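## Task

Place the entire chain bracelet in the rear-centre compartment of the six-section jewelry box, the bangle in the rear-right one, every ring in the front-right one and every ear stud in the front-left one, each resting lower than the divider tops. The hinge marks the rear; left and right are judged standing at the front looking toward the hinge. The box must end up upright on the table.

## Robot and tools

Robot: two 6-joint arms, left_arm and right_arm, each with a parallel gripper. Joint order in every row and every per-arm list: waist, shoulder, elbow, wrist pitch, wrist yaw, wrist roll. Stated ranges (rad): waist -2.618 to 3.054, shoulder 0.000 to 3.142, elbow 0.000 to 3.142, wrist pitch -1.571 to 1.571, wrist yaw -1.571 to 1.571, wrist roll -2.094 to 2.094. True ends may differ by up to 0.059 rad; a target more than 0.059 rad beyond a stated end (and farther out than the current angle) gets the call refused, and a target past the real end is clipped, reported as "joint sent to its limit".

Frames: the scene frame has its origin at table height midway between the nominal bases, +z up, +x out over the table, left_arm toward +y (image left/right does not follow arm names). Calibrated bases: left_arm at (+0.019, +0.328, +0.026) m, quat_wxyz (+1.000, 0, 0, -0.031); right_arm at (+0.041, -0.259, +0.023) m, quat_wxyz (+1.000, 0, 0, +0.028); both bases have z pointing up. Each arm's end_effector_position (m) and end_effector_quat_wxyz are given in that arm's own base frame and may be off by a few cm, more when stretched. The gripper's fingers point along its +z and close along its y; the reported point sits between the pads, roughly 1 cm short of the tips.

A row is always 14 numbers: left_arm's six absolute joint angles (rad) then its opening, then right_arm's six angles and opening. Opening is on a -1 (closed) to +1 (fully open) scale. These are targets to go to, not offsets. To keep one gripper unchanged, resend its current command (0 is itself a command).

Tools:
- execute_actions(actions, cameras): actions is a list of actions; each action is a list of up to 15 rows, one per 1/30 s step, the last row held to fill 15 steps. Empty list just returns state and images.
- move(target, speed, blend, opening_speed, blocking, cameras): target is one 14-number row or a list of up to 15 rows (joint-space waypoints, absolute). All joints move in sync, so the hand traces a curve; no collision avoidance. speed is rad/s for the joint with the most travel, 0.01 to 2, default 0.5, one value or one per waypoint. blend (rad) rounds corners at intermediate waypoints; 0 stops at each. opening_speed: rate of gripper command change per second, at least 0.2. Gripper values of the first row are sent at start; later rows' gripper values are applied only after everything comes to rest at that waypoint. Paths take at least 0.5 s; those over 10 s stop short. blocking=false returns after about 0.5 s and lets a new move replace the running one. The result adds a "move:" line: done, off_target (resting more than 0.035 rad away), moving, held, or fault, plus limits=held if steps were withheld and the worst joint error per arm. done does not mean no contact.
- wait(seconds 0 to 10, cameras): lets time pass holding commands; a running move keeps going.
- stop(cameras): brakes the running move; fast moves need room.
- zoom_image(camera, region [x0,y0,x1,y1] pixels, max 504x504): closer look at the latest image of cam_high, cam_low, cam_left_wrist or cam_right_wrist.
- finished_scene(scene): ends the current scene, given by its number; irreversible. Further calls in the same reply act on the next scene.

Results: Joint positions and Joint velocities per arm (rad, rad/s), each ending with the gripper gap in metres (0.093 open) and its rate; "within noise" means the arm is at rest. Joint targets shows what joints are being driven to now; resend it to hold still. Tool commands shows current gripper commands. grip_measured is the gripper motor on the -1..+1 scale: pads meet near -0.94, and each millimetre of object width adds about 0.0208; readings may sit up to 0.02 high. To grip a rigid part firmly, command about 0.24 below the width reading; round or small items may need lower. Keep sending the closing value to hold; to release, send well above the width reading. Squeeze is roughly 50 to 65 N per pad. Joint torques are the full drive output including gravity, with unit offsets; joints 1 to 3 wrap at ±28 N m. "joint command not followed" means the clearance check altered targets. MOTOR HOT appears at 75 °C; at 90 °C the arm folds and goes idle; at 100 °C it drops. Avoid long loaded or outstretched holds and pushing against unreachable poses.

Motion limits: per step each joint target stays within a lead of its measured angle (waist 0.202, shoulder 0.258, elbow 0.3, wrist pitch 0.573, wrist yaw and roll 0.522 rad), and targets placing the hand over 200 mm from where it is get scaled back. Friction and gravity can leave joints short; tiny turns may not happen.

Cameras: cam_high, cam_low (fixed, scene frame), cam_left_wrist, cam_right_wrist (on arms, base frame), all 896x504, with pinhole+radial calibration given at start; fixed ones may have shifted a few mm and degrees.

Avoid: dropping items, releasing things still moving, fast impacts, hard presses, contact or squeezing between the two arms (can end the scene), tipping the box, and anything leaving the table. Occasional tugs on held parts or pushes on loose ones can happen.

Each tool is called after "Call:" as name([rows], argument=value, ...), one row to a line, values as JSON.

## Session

Call:
execute_actions(actions=[])

Scene clock: 0.00 s.
left_arm: end_effector_position=(+0.3953, +0.0198, +0.0931) grip_measured=+1.000 end_effector_quat_wxyz=(+0.604, -0.012, +0.796, +0.041) | right_arm: end_effector_position=(+0.4032, +0.0070, +0.1318) grip_measured=+1.000 end_effector_quat_wxyz=(+0.646, +0.026, +0.762, -0.038)
Joint positions: left_arm=[0.027 1.635 0.345 1.018 -0.054 0.038 0.093] | right_arm=[0.093 1.573 0.375 1.033 0.183 0.006 0.093]
Joint velocities: within noise
Joint torques (N m): no reading
Motor temperatures (°C): left_arm=[26 31 30 33 26 27 27] | right_arm=[29 38 35 28 26 25 28]
Heat: left arm: 33 °C; right arm: 38 °C.
Joint targets: left_arm=[0.027 1.626 0.354 1.029 -0.054 0.038] | right_arm=[0.093 1.569 0.379 1.027 0.183 0.006]
Tool commands: left_gripper/opening=+1.0 right_gripper/opening=+1.0
camera_calibration:
cam_left_wrist: T_world_to_cam=[[0.0734403, -0.996536, -0.0390271, -0.00560917], [-0.62065, -0.0150378, -0.783943, 0.360684], [0.780641, 0.0817952, -0.619604, -0.171715], [0, 0, 0, 1]] pos_world=[0.358319, 0.0138796, 0.176142]
cam_right_wrist: T_world_to_cam=[[-0.0765418, -0.996654, 0.0286685, 0.0333855], [-0.575032, 0.0206358, -0.817871, 0.378773], [0.814543, -0.0790866, -0.574687, -0.175641], [0, 0, 0, 1]] pos_world=[0.363429, 0.0115667, 0.207892]

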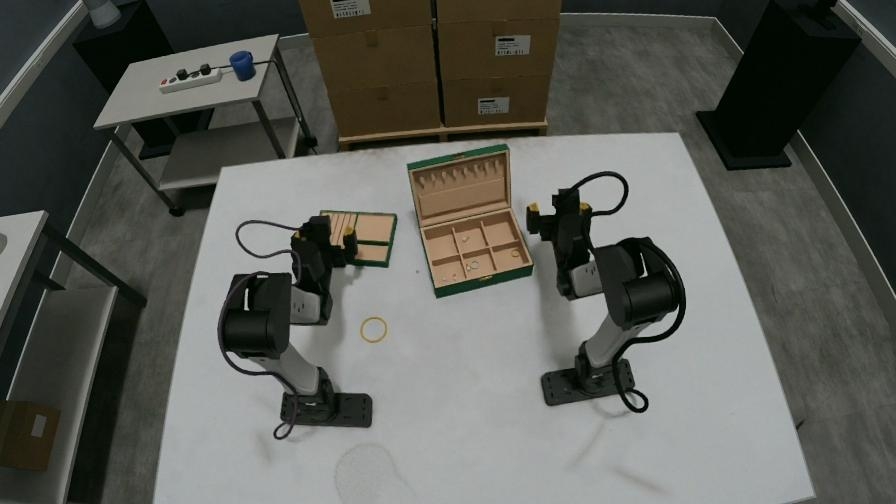

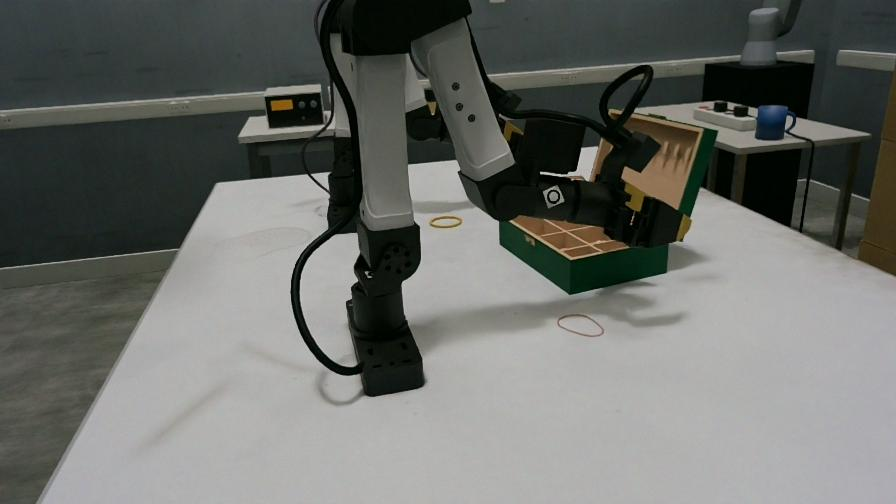

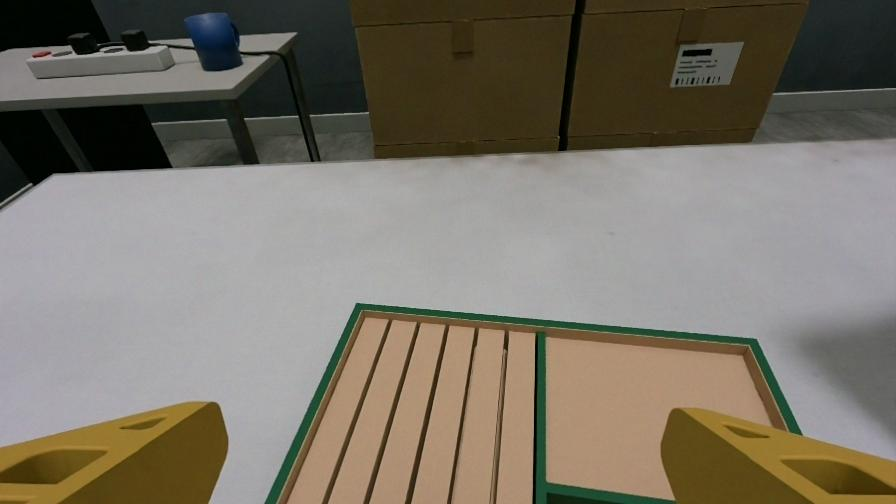

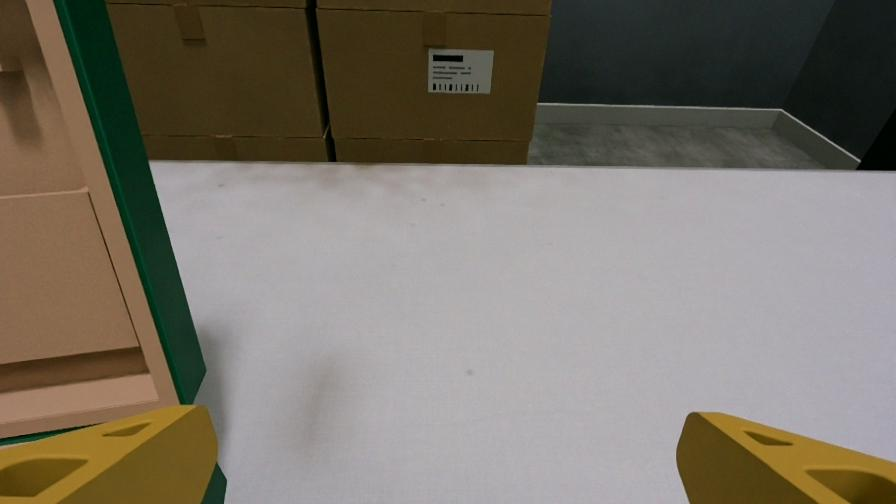

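Call:
move(target=[0.2,1.2,1.5,-1.5,0,0,1, -0.6,1.2,1.3,-1.4,0,0,-0.4], speed=0.8)

Call:
zoom_image(camera="cam_high", region=[400, 140, 560, 310])

Call:
zoom_image(camera="cam_high", region=[300, 190, 460, 360])

Call:
zoom_image(camera="cam_low", region=[490, 180, 740, 360])

Call:
zoom_image(camera="cam_high", region=[490, 200, 720, 420])

Scene clock: 13.67 s.
left_arm: end_effector_position=(+0.2232, +0.0460, +0.2542) grip_measured=+1.000 end_effector_quat_wxyz=(+0.168, -0.092, +0.981, +0.024) | right_arm: end_effector_position=(+0.1895, -0.1301, +0.2039) grip_measured=-0.398 end_effector_quat_wxyz=(+0.125, +0.294, +0.947, -0.043)
Joint positions: left_arm=[0.192 1.207 1.473 -1.495 -0.015 0.008 0.093] | right_arm=[-0.595 1.209 1.281 -1.378 0.009 0.006 0.026]
Joint velocities: within noise
Joint torques (N m): left_arm=[0.47 -2.81 7.46 0.94 0.21 -0.06] | right_arm=[0.02 -4.34 8.55 0.71 -0.06 -0.01]
Motor temperatures (°C): left_arm=[26 33 31 35 26 27 27] | right_arm=[29 40 36 31 26 25 28]
Heat: left arm: 35 °C; right arm: 40 °C.
Joint targets: left_arm=[0.200 1.200 1.500 -1.500 0.000 0.000] | right_arm=[-0.600 1.200 1.300 -1.400 0.000 0.000]
move: done
camera_calibration:
cam_left_wrist: T_world_to_cam=[[0.200159, -0.979667, -0.0137422, 0.0039369], [-0.978109, -0.200617, 0.0552784, 0.255509], [-0.0569113, 0.00237686, -0.998376, 0.347149], [0, 0, 0, 1]] pos_world=[0.268884, 0.054291, 0.332515]
cam_right_wrist: T_world_to_cam=[[-0.559698, -0.828696, -0.000953754, -0.00222839], [-0.814637, 0.549991, 0.184057, 0.227701], [-0.152003, 0.103794, -0.982915, 0.319187], [0, 0, 0, 1]] pos_world=[0.232764, -0.16021, 0.271821]

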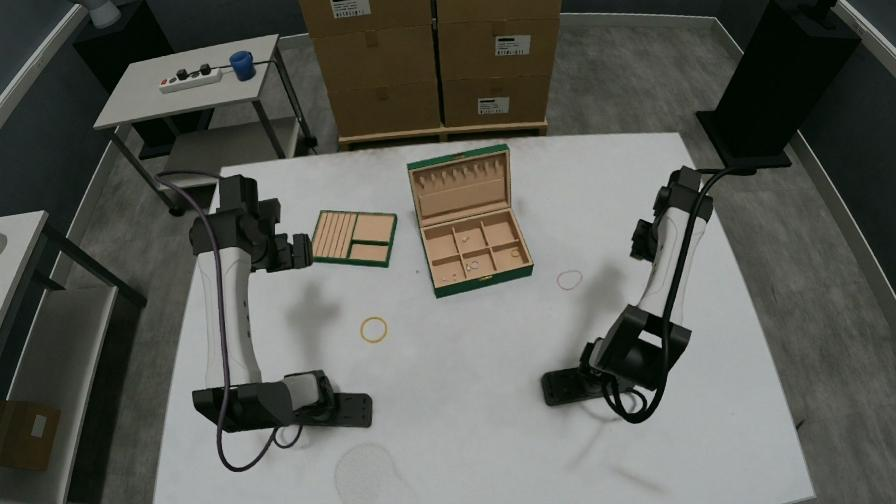

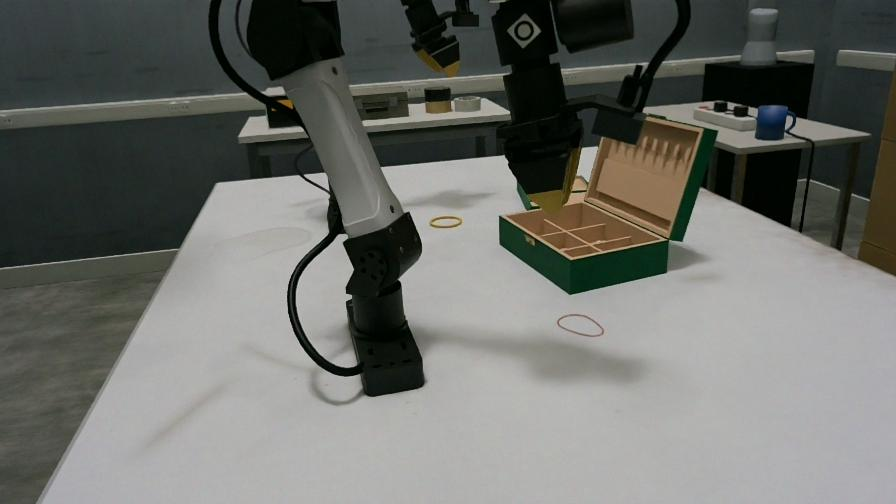

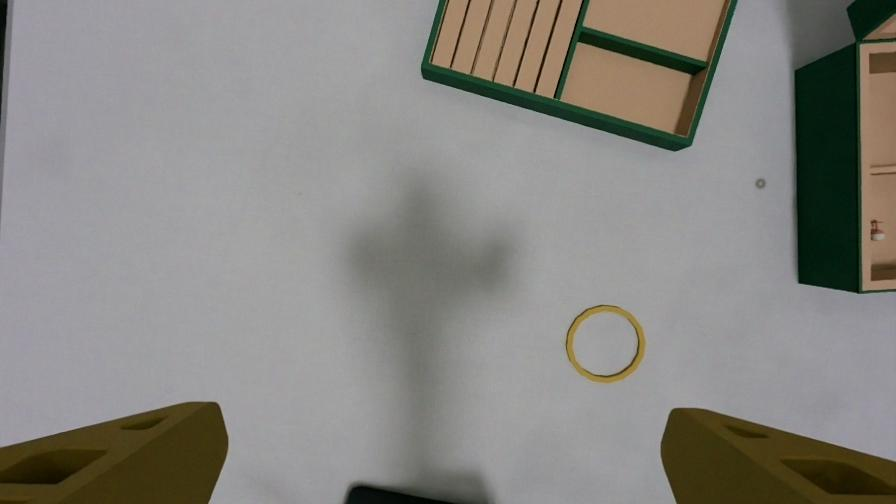

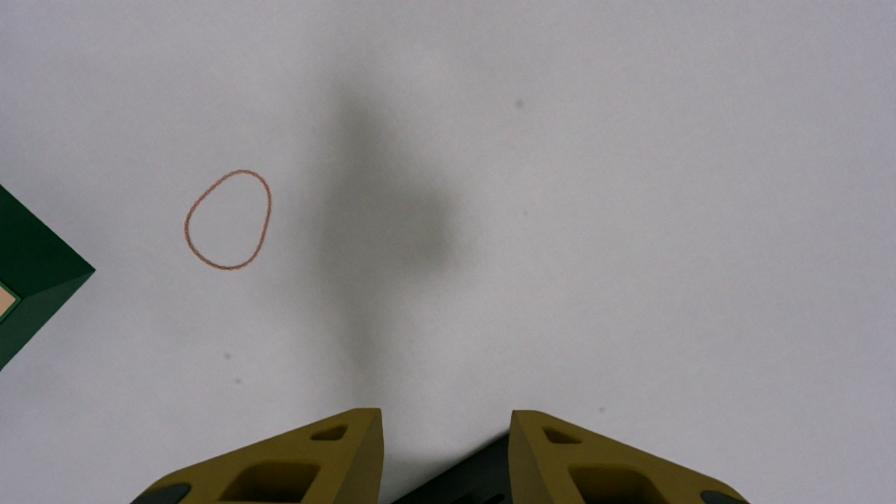

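Scaled by 2.965 from the camera's 896x504 image, which has a finer 1280x720 frame.

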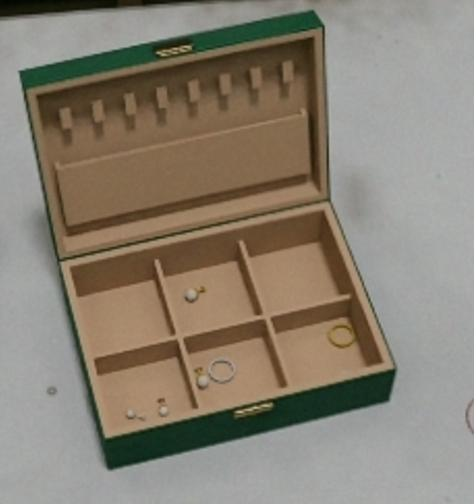

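Scaled by 2.965 from the camera's 896x504 image, which has a finer 1280x720 frame.

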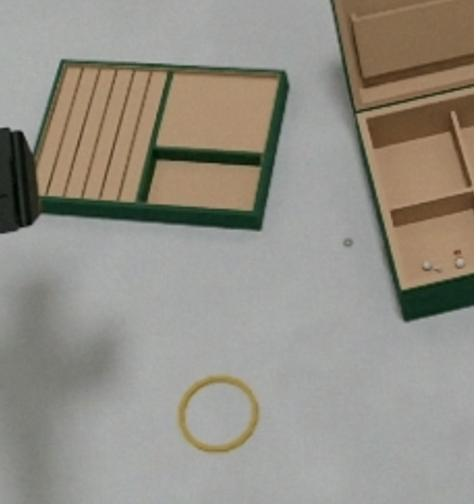

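Scaled by 2.016 from the camera's 896x504 image, which has a finer 1280x720 frame.

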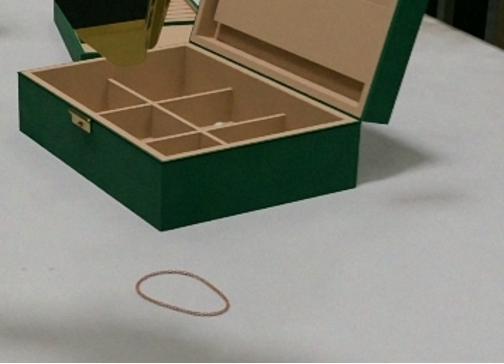

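Scaled by 2.191 from the camera's 896x504 image, which has a finer 1280x720 frame.

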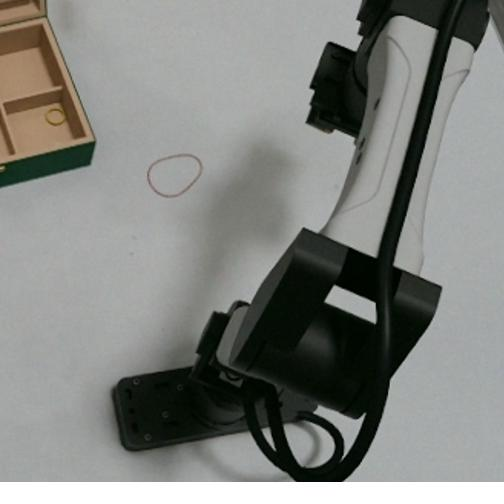

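Call:
move(target=[0.2,1.2,1.5,-1.5,0,0,1, 0.5,1.70,1.70,-1.45,0,0,-0.4], speed=0.8, cameras=["cam_high","cam_right_wrist"])

Scene clock: 25.13 s.
left_arm: end_effector_position=(+0.2228, +0.0459, +0.2540) grip_measured=+1.000 end_effector_quat_wxyz=(+0.168, -0.092, +0.981, +0.024) | right_arm: end_effector_position=(+0.2882, +0.1577, +0.1933) grip_measured=-0.398 end_effector_quat_wxyz=(+0.064, -0.245, +0.967, +0.016)
Joint positions: left_arm=[0.192 1.207 1.473 -1.497 -0.015 0.008 0.093] | right_arm=[0.502 1.688 1.679 -1.429 0.002 0.006 0.026]
Joint velocities: within noise
Joint torques (N m): left_arm=[0.47 -2.8 7.47 0.97 0.2 -0.06] | right_arm=[0.35 -7.1 8.66 0.46 0.01 -0.01]
Motor temperatures (°C): left_arm=[26 33 32 35 26 27 27] | right_arm=[29 40 38 30 26 25 28]
Heat: left arm: 35 °C; right arm: 40 °C.
Joint targets: left_arm=[0.200 1.200 1.500 -1.500 0.000 0.000] | right_arm=[0.500 1.700 1.700 -1.450 0.000 0.000]
move: done
camera_calibration:
cam_right_wrist: T_world_to_cam=[[0.48223, -0.876003, -0.00860235, 0.000164563], [-0.831173, -0.46061, 0.311434, 0.291294], [-0.276779, -0.143033, -0.950229, 0.362439], [0, 0, 0, 1]] pos_world=[0.342351, 0.186157, 0.253682]
Images, in order (width x height): cam_high 896x504, cam_right_wrist 896x504.

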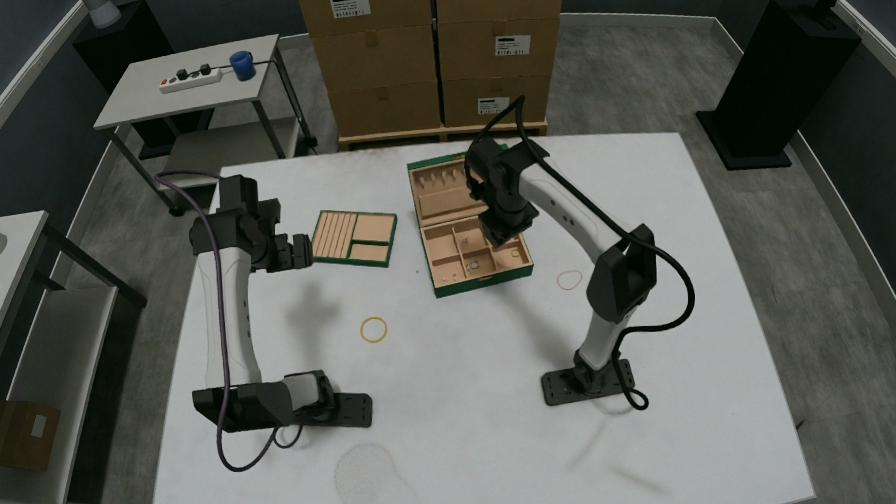

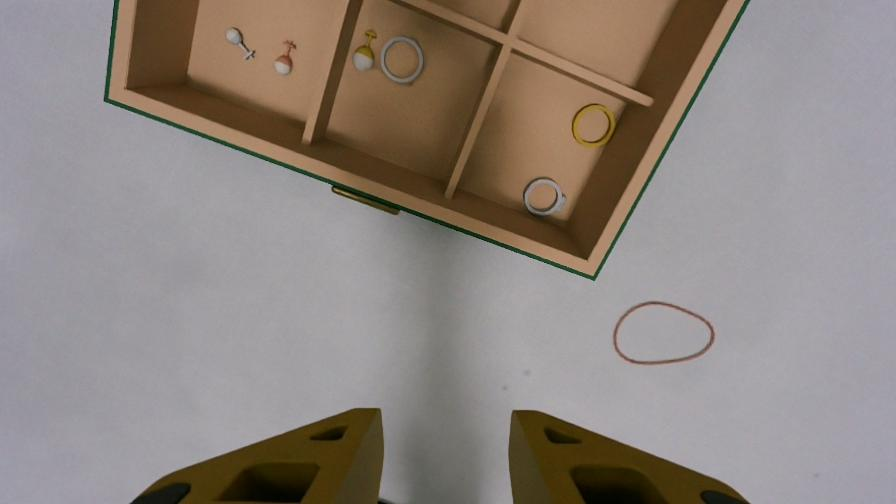

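Call:
zoom_image(camera="cam_high", region=[300, 200, 410, 280])

Call:
zoom_image(camera="cam_high", region=[380, 260, 560, 440])

Call:
zoom_image(camera="cam_high", region=[550, 150, 800, 400])

Call:
zoom_image(camera="cam_high", region=[160, 280, 400, 500])

Call:
zoom_image(camera="cam_right_wrist", region=[190, 0, 660, 260])

Scaled by 4.582 from the camera's 896x504 image, which has a finer 1280x720 frame.

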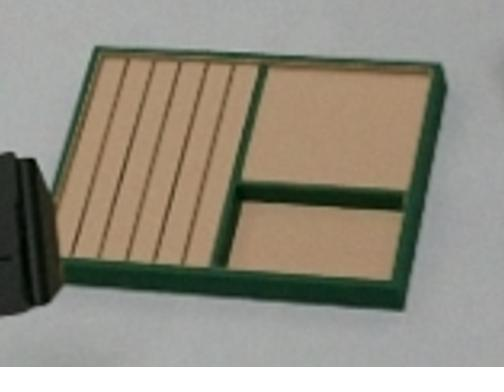

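Scaled by 2.800 from the camera's 896x504 image, which has a finer 1280x720 frame.

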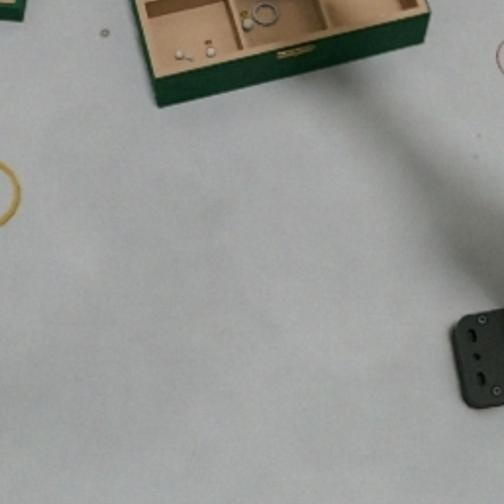

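Scaled by 2.016 from the camera's 896x504 image, which has a finer 1280x720 frame.

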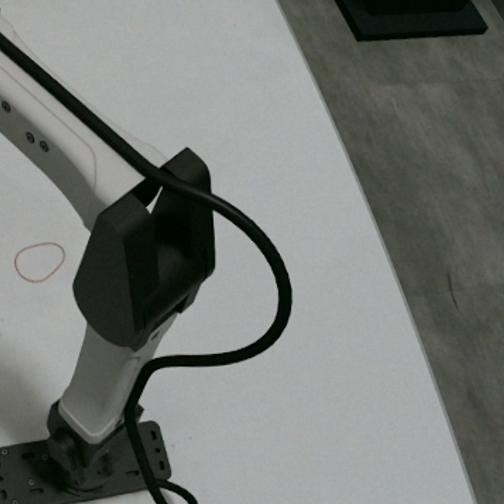

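Scaled by 2.100 from the camera's 896x504 image, which has a finer 1280x720 frame.

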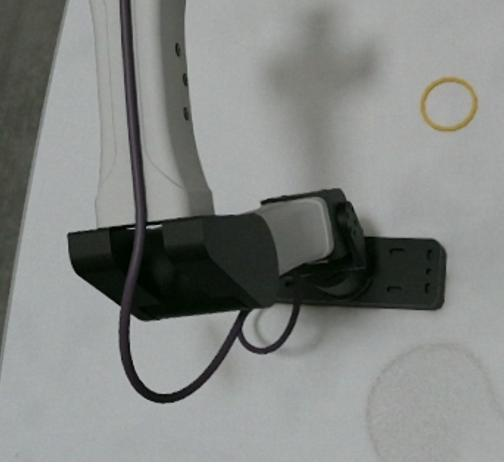

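Scaled by 1.072 from the camera's 896x504 image, which has a finer 1280x720 frame.

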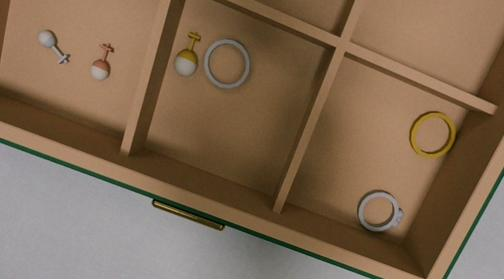

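Call:
move(target=[0.9,1.2,1.5,-1.5,0,0,1, 0.49,1.848,1.497,-0.783,0,1.5,-0.4], speed=0.8, cameras=["cam_high","cam_right_wrist"])

Scene clock: 74.73 s.
left_arm: end_effector_position=(+0.1411, +0.1782, +0.2540) grip_measured=+1.000 end_effector_quat_wxyz=(+0.150, -0.423, +0.890, +0.079) | right_arm: end_effector_position=(+0.3906, +0.2114, +0.1287) grip_measured=-0.398 end_effector_quat_wxyz=(+0.122, +0.464, +0.858, +0.185)
Joint positions: left_arm=[0.892 1.207 1.473 -1.498 -0.012 0.007 0.093] | right_arm=[0.497 1.832 1.507 -0.799 0.002 1.487 0.026]
Joint velocities: within noise
Joint torques (N m): left_arm=[0.44 -2.81 7.46 0.98 0.17 -0.06] | right_arm=[-0.08 -8.83 6.32 1.39 0.07 0.17]
Motor temperatures (°C): left_arm=[26 32 35 34 26 27 27] | right_arm=[29 44 42 29 26 25 27]
Heat: left arm: 35 °C; right arm: 44 °C.
Joint targets: left_arm=[0.900 1.200 1.500 -1.500 0.000 0.000] | right_arm=[0.490 1.848 1.497 -0.783 0.000 1.500]
move: done
camera_calibration:
cam_right_wrist: T_world_to_cam=[[-0.742688, -0.505161, -0.439576, 0.452783], [-0.660088, 0.662743, 0.353631, 0.111511], [0.112686, 0.552797, -0.825662, 0.0218386], [0, 0, 0, 1]] pos_world=[0.407423, 0.142753, 0.17763]
Images, in order (width x height): cam_high 896x504, cam_right_wrist 896x504.

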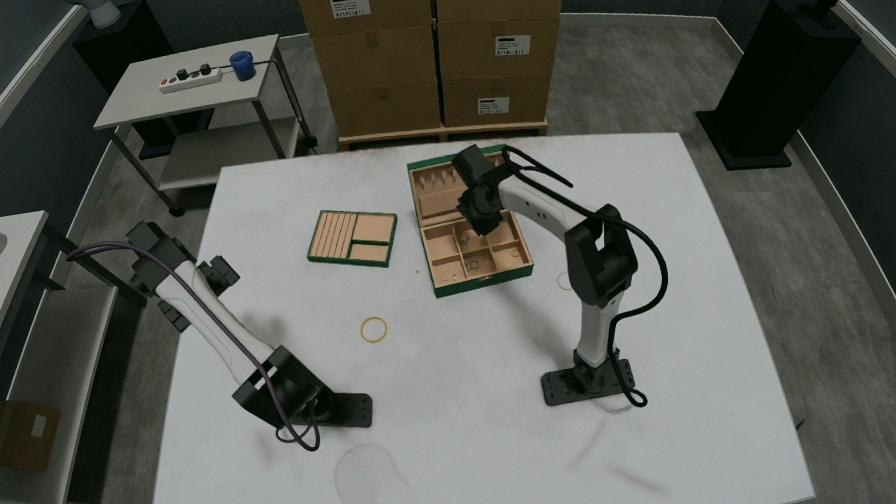

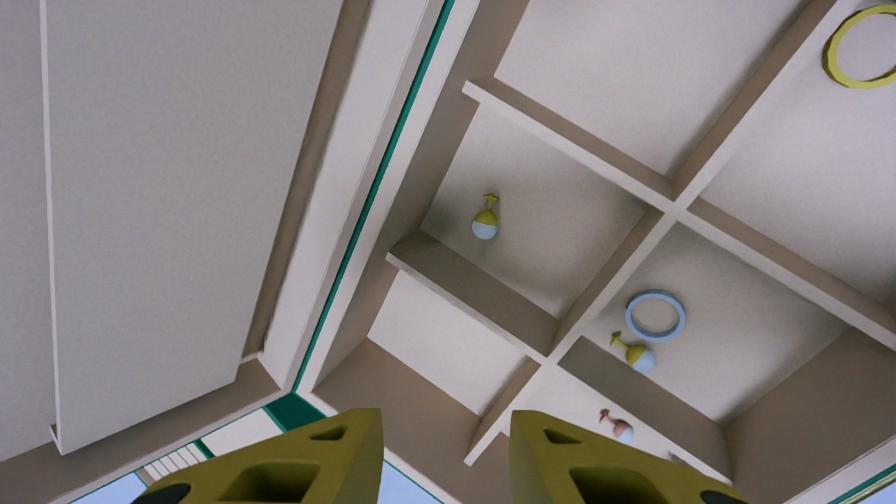

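Call:
move(target=[0.9,1.2,1.5,-1.5,0,0,1, 0.512,2.078,1.571,-0.645,0,1.5,-0.4], speed=0.4, cameras=["cam_high","cam_right_wrist"])

Scene clock: 106.83 s.
left_arm: end_effector_position=(+0.1411, +0.1782, +0.2540) grip_measured=+1.000 end_effector_quat_wxyz=(+0.149, -0.423, +0.890, +0.079) | right_arm: end_effector_position=(+0.4208, +0.2330, +0.0542) grip_measured=-0.398 end_effector_quat_wxyz=(+0.107, +0.462, +0.865, +0.164)
Joint positions: left_arm=[0.892 1.207 1.473 -1.498 -0.012 0.007 0.093] | right_arm=[0.506 2.063 1.55 -0.662 0.002 1.488 0.026]
Joint velocities: within noise
Joint torques (N m): left_arm=[0.44 -2.8 7.45 0.98 0.17 -0.05] | right_arm=[0.99 -10.84 8.99 1.33 0.07 0.15]
Motor temperatures (°C): left_arm=[26 32 36 34 26 27 27] | right_arm=[29 44 40 31 26 25 27]
Heat: left arm: 36 °C; right arm: 44 °C.
Joint targets: left_arm=[0.900 1.200 1.500 -1.500 0.000 0.000] | right_arm=[0.512 2.078 1.571 -0.645 0.000 1.500]
move: done
camera_calibration:
cam_right_wrist: T_world_to_cam=[[-0.757356, -0.521739, -0.392683, 0.460852], [-0.649248, 0.666026, 0.367269, 0.13742], [0.069919, 0.533102, -0.843157, -0.0314777], [0, 0, 0, 1]] pos_world=[0.44045, 0.1657, 0.103958]
Images, in order (width x height): cam_high 896x504, cam_right_wrist 896x504.

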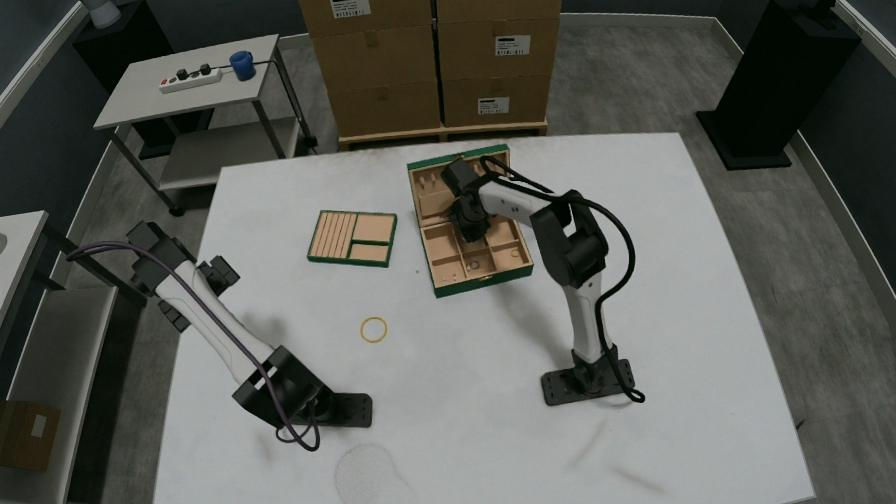

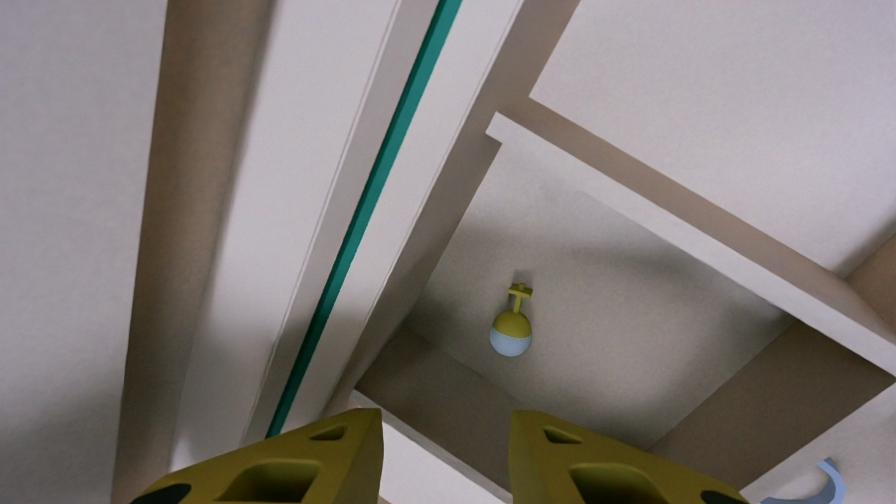

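Call:
move([
  [0.9,1.2,1.5,-1.5,0,0,1, 0.523,2.13,1.562,-0.606,0,1.5,-0.6],
  [0.9,1.2,1.5,-1.5,0,0,1, 0.523,2.182,1.546,-0.57,0,1.5,-0.6],
], speed=0.15, blend=0.02, cameras=["cam_right_wrist"])

Call:
zoom_image(camera="cam_right_wrist", region=[300, 250, 700, 500])

Scene clock: 131.73 s.
left_arm: end_effector_position=(+0.1411, +0.1782, +0.2540) grip_measured=+1.000 end_effector_quat_wxyz=(+0.149, -0.423, +0.890, +0.079) | right_arm: end_effector_position=(+0.4274, +0.2410, +0.0330) grip_measured=-0.598 end_effector_quat_wxyz=(+0.111, +0.460, +0.866, +0.164)
Joint positions: left_arm=[0.892 1.207 1.473 -1.498 -0.012 0.007 0.093] | right_arm=[0.517 2.121 1.55 -0.601 0.011 1.491 0.017]
Joint velocities: within noise
Joint torques (N m): left_arm=[0.43 -2.81 7.46 0.98 0.17 -0.06] | right_arm=[0.96 -6.9 6.49 1.45 -0.01 0.12]
Motor temperatures (°C): left_arm=[26 32 36 34 26 27 27] | right_arm=[29 49 43 31 26 25 27]
Heat: left arm: 36 °C; right arm: 49 °C.
Joint targets: left_arm=[0.900 1.200 1.500 -1.500 0.000 0.000] | right_arm=[0.523 2.182 1.546 -0.570 0.000 1.500]
move: off_target (right_arm); right_arm: the shoulder is farthest, 0.061 rad from its target
camera_calibration:
cam_right_wrist: T_world_to_cam=[[-0.752227, -0.527524, -0.394809, 0.460938], [-0.654873, 0.664735, 0.359539, 0.147102], [0.072778, 0.529005, -0.845492, -0.0542353], [0, 0, 0, 1]] pos_world=[0.44701, 0.174063, 0.0832381]
Images, in order (width x height): cam_right_wrist 896x504.

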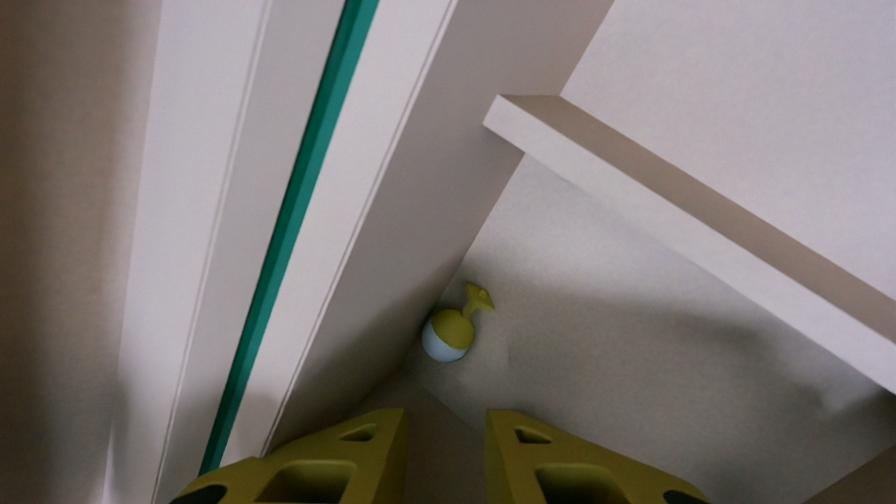

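Scaled by 1.260 from the camera's 896x504 image, which has a finer 1280x720 frame.

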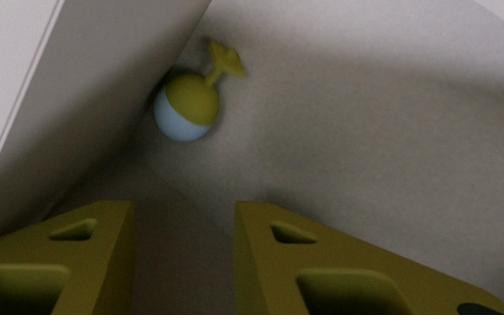

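Call:
move(target=[0.9,1.2,1.5,-1.5,0,0,1, 0.512,2.02,1.571,-0.665,0,1.5,-0.6], speed=0.3, cameras=["cam_high","cam_right_wrist"])

Call:
zoom_image(camera="cam_right_wrist", region=[300, 150, 700, 500])

Call:
zoom_image(camera="cam_high", region=[400, 140, 560, 310])

Scene clock: 160.80 s.
left_arm: end_effector_position=(+0.1411, +0.1782, +0.2540) grip_measured=+1.000 end_effector_quat_wxyz=(+0.149, -0.423, +0.890, +0.079) | right_arm: end_effector_position=(+0.4243, +0.2403, +0.0671) grip_measured=-0.598 end_effector_quat_wxyz=(+0.119, +0.457, +0.862, +0.182)
Joint positions: left_arm=[0.892 1.207 1.473 -1.498 -0.012 0.007 0.093] | right_arm=[0.517 2.044 1.555 -0.644 0.005 1.491 0.017]
Joint velocities: within noise
Joint torques (N m): left_arm=[0.43 -2.81 7.46 0.97 0.17 -0.06] | right_arm=[0.02 -14.42 8.55 1 0.03 0.12]
Motor temperatures (°C): left_arm=[26 32 37 34 26 27 27] | right_arm=[29 48 42 32 26 25 27]
Heat: left arm: 37 °C; right arm: 48 °C.
Joint targets: left_arm=[0.900 1.200 1.500 -1.500 0.000 0.000] | right_arm=[0.512 2.020 1.571 -0.665 0.000 1.500]
move: done
camera_calibration:
cam_right_wrist: T_world_to_cam=[[-0.737692, -0.519191, -0.431568, 0.465994], [-0.66791, 0.654505, 0.354286, 0.141586], [0.0985215, 0.549603, -0.829596, -0.0417704], [0, 0, 0, 1]] pos_world=[0.442442, 0.172228, 0.116294]
Images, in order (width x height): cam_high 896x504, cam_right_wrist 896x504.

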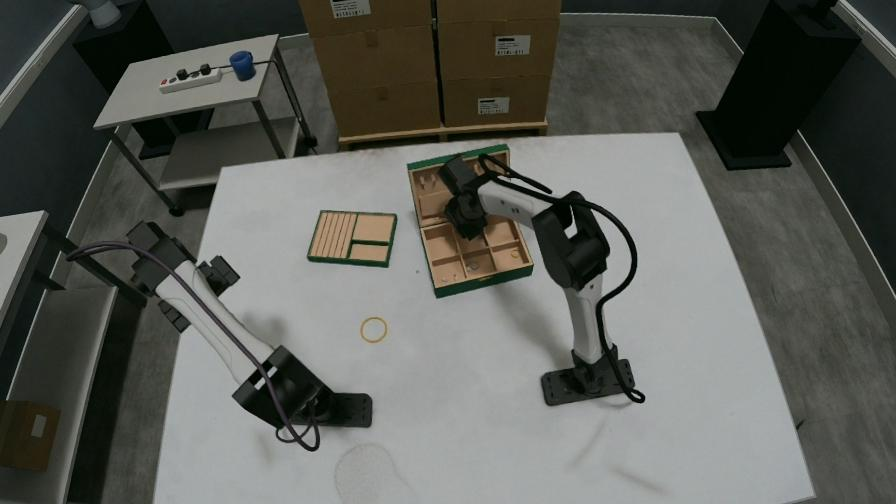

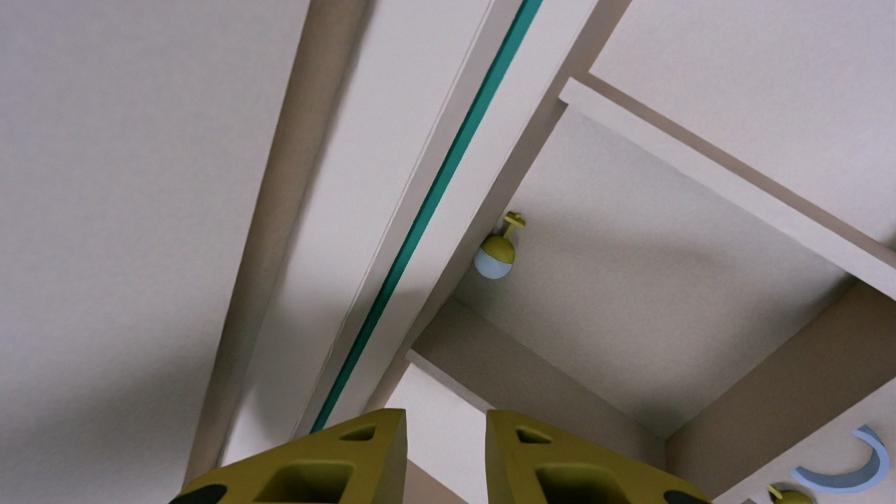

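Scaled by 1.260 from the camera's 896x504 image, which has a finer 1280x720 frame.

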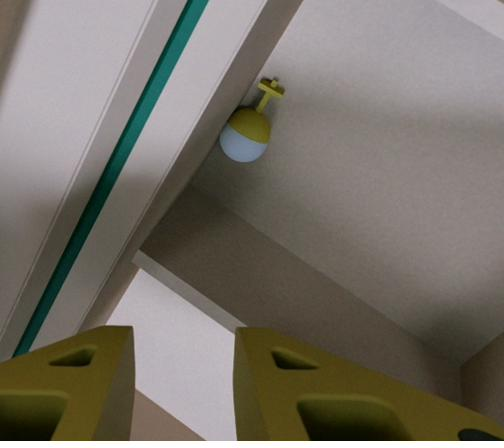

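Scaled by 2.965 from the camera's 896x504 image, which has a finer 1280x720 frame.

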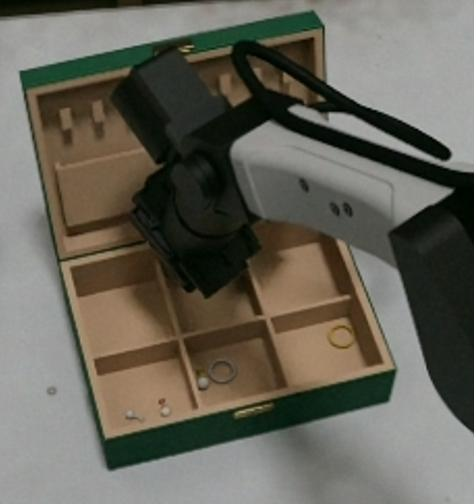

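Call:
execute_actions(actions=[])

Call:
zoom_image(camera="cam_low", region=[480, 90, 760, 310])

Call:
zoom_image(camera="cam_low", region=[540, 150, 660, 250])

Scene clock: 264.57 s.
left_arm: end_effector_position=(+0.1411, +0.1782, +0.2540) grip_measured=+1.000 end_effector_quat_wxyz=(+0.149, -0.423, +0.890, +0.079) | right_arm: end_effector_position=(+0.4242, +0.2403, +0.0671) grip_measured=-0.598 end_effector_quat_wxyz=(+0.119, +0.457, +0.862, +0.182)
Joint positions: left_arm=[0.892 1.207 1.473 -1.498 -0.012 0.007 0.093] | right_arm=[0.517 2.044 1.555 -0.645 0.005 1.491 0.017]
Joint velocities: within noise
Joint torques (N m): left_arm=[0.43 -2.81 7.47 0.98 0.17 -0.06] | right_arm=[0.01 -14.39 8.55 0.99 0.03 0.12]
Motor temperatures (°C): left_arm=[26 32 38 34 26 27 27] | right_arm=[29 67 46 31 26 25 27]
Heat: left arm: 38 °C; right arm: 67 °C.
Joint targets: left_arm=[0.900 1.200 1.500 -1.500 0.000 0.000] | right_arm=[0.512 2.020 1.571 -0.665 0.000 1.500]
Tool commands: left_gripper/opening=+1.0 right_gripper/opening=-0.6
camera_calibration:
cam_left_wrist: T_world_to_cam=[[0.784422, -0.620144, -0.0101492, 0.00247186], [-0.618672, -0.783508, 0.0579653, 0.254192], [-0.0438989, -0.0391903, -0.998267, 0.347481], [0, 0, 0, 1]] pos_world=[0.170576, 0.214312, 0.33217]
cam_right_wrist: T_world_to_cam=[[-0.737835, -0.519273, -0.431226, 0.465959], [-0.667793, 0.654572, 0.354384, 0.141506], [0.0982464, 0.549446, -0.829733, -0.0416095], [0, 0, 0, 1]] pos_world=[0.442386, 0.172196, 0.116261]

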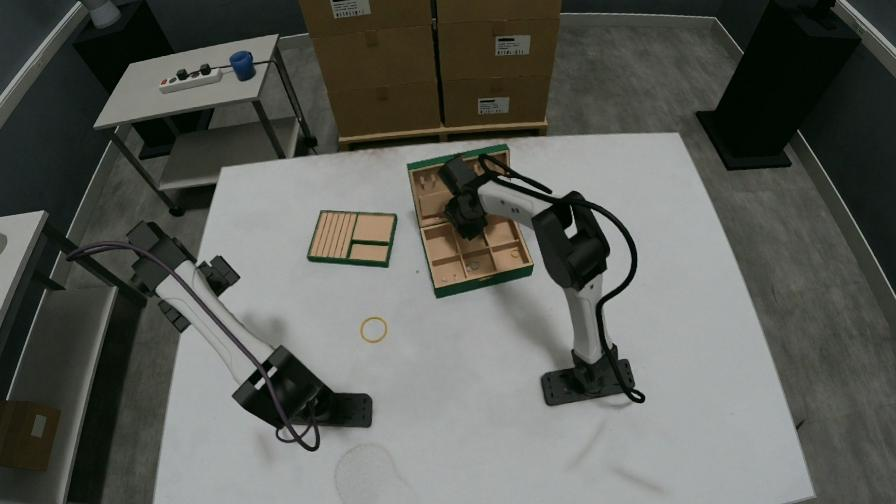

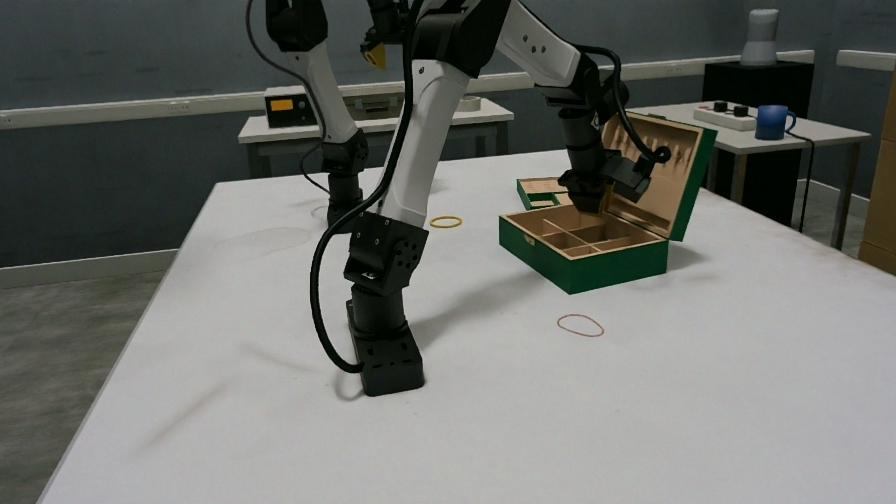

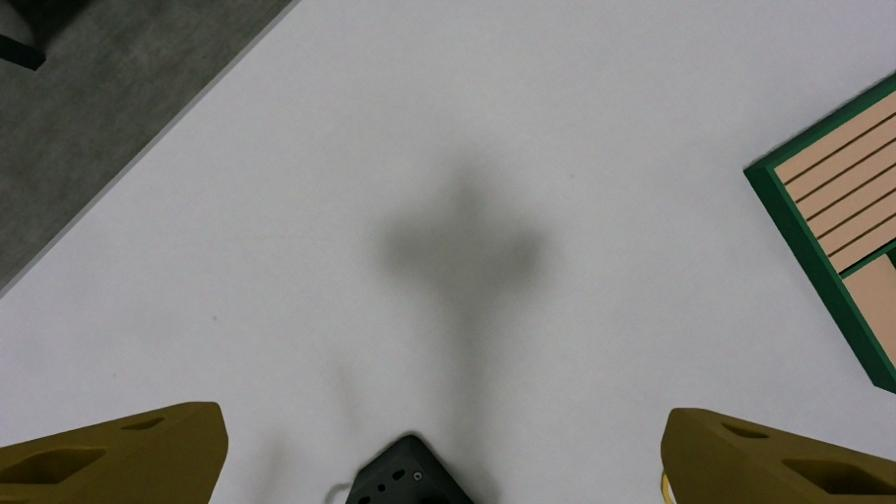

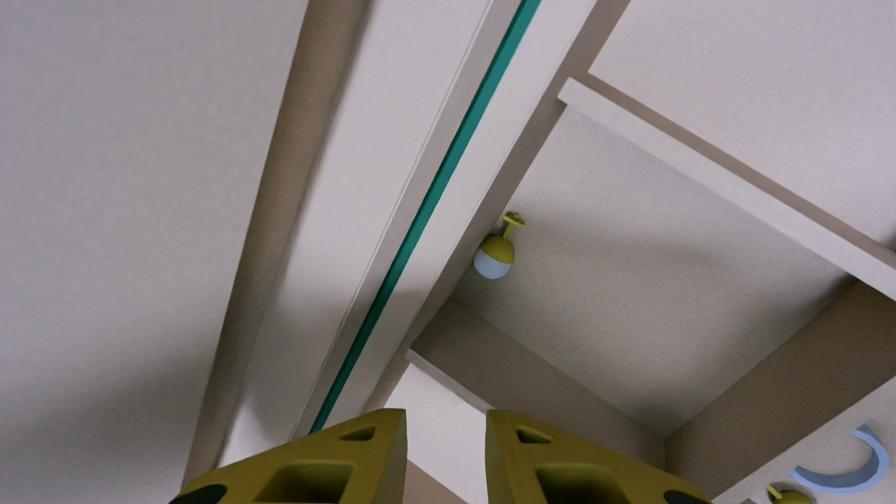

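Scaled by 1.800 from the camera's 896x504 image, which has a finer 1280x720 frame.

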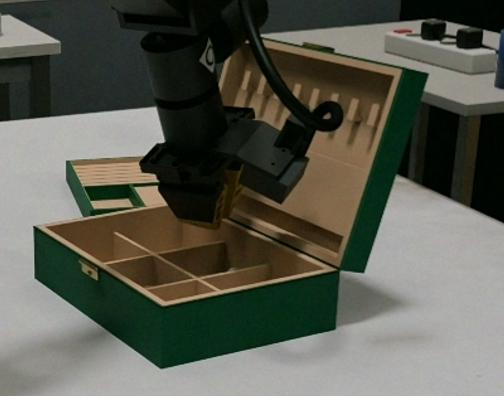

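Scaled by 4.200 from the camera's 896x504 image, which has a finer 1280x720 frame.

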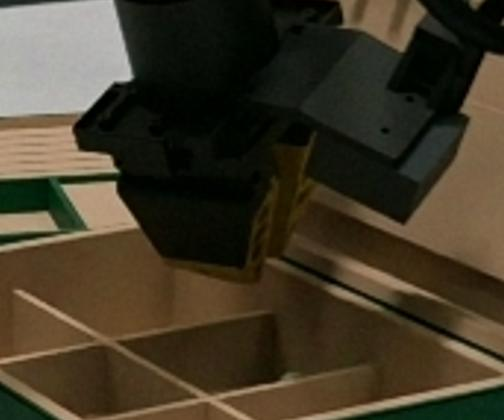

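Call:
move([
  [0.9,1.2,1.5,-1.5,0,0,1, 0.45,1.7,1.6,-1.0,0,1.6,-0.6],
  [0.9,1.2,1.5,-1.5,0,0,1, 0.403,1.795,1.435,-1.205,0,1.857,-0.3],
], speed=0.7, blend=0.1, cameras=["cam_right_wrist"])

Scene clock: 371.50 s.
left_arm: end_effector_position=(+0.1411, +0.1782, +0.2540) grip_measured=+1.000 end_effector_quat_wxyz=(+0.149, -0.423, +0.890, +0.079) | right_arm: end_effector_position=(+0.3090, +0.1323, +0.1012) grip_measured=-0.302 end_effector_quat_wxyz=(+0.010, +0.659, +0.752, +0.014)
Joint positions: left_arm=[0.892 1.207 1.473 -1.498 -0.012 0.007 0.093] | right_arm=[0.407 1.789 1.438 -1.186 0.005 1.845 0.031]
Joint velocities: within noise
Joint torques (N m): left_arm=[0.43 -2.81 7.45 0.98 0.17 -0.05] | right_arm=[0.13 -8.5 6.13 0.14 0.03 0.17]
Motor temperatures (°C): left_arm=[26 32 39 34 26 27 27] | right_arm=[29 71 47 31 26 25 27]
Heat: left arm: 39 °C; right arm: 71 °C.
Joint targets: left_arm=[0.900 1.200 1.500 -1.500 0.000 0.000] | right_arm=[0.403 1.795 1.435 -1.205 0.000 1.857]
move: done
camera_calibration:
cam_right_wrist: T_world_to_cam=[[-0.989323, -0.138753, -0.0445731, 0.327823], [-0.144183, 0.887331, 0.438013, -0.0778639], [-0.0212245, 0.439763, -0.897863, 0.115711], [0, 0, 0, 1]] pos_world=[0.315552, 0.063692, 0.15261]
Images, in order (width x height): cam_right_wrist 896x504.

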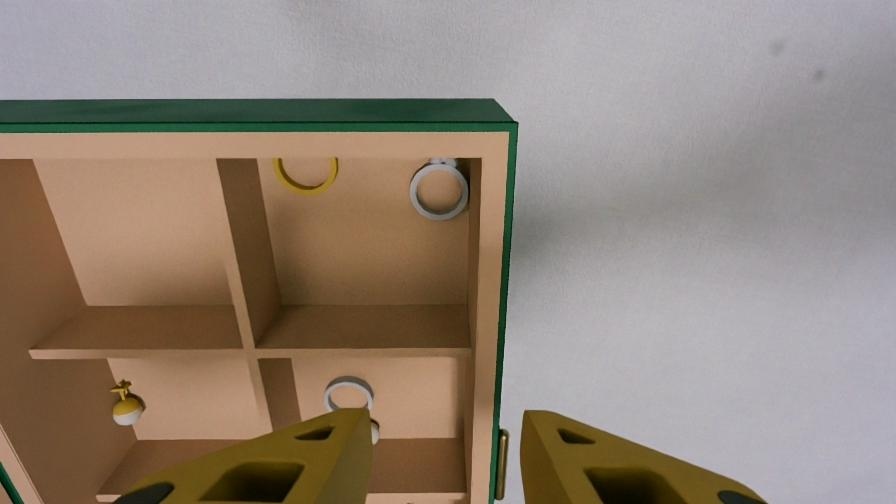

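Call:
move([
  [0.9,1.2,1.5,-1.5,0,0,1, 0.405,1.848,1.256,-0.976,0,1.857,-0.3],
  [0.9,1.2,1.5,-1.5,0,0,1, 0.405,1.848,1.256,-0.976,0,1.857,-1.0],
], speed=0.4, opening_speed=0.6, cameras=["cam_right_wrist"])

Scene clock: 400.23 s.
left_arm: end_effector_position=(+0.1411, +0.1782, +0.2540) grip_measured=+1.000 end_effector_quat_wxyz=(+0.149, -0.423, +0.890, +0.079) | right_arm: end_effector_position=(+0.2986, +0.1281, +0.0437) grip_measured=-0.909 end_effector_quat_wxyz=(-0.001, +0.659, +0.752, -0.005)
Joint positions: left_arm=[0.892 1.207 1.473 -1.498 -0.012 0.007 0.093] | right_arm=[0.407 1.835 1.262 -1.008 0.003 1.845 0.002]
Joint velocities: within noise
Joint torques (N m): left_arm=[0.44 -2.8 7.46 0.98 0.17 -0.05] | right_arm=[0.28 -7.9 5.46 0.56 0.05 0.18]
Motor temperatures (°C): left_arm=[26 32 39 34 26 27 27] | right_arm=[29 63 44 30 26 25 27]
Heat: left arm: 39 °C; right arm: 63 °C.
Joint targets: left_arm=[0.900 1.200 1.500 -1.500 0.000 0.000] | right_arm=[0.405 1.848 1.256 -0.976 0.000 1.857]
move: done
camera_calibration:
cam_right_wrist: T_world_to_cam=[[-0.990324, -0.138765, -0.00150952, 0.312856], [-0.125973, 0.894367, 0.429229, -0.0563872], [-0.0582119, 0.425267, -0.903194, 0.0787815], [0, 0, 0, 1]] pos_world=[0.307312, 0.0603412, 0.0958303]
Images, in order (width x height): cam_right_wrist 896x504.

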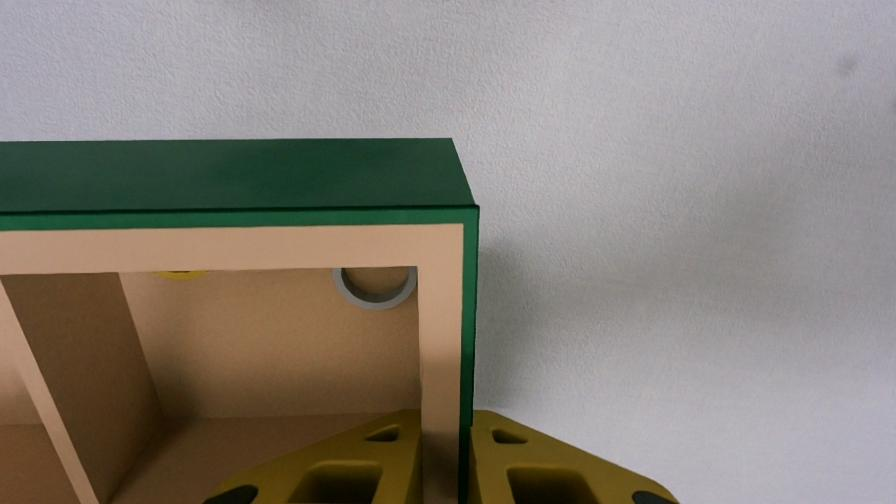

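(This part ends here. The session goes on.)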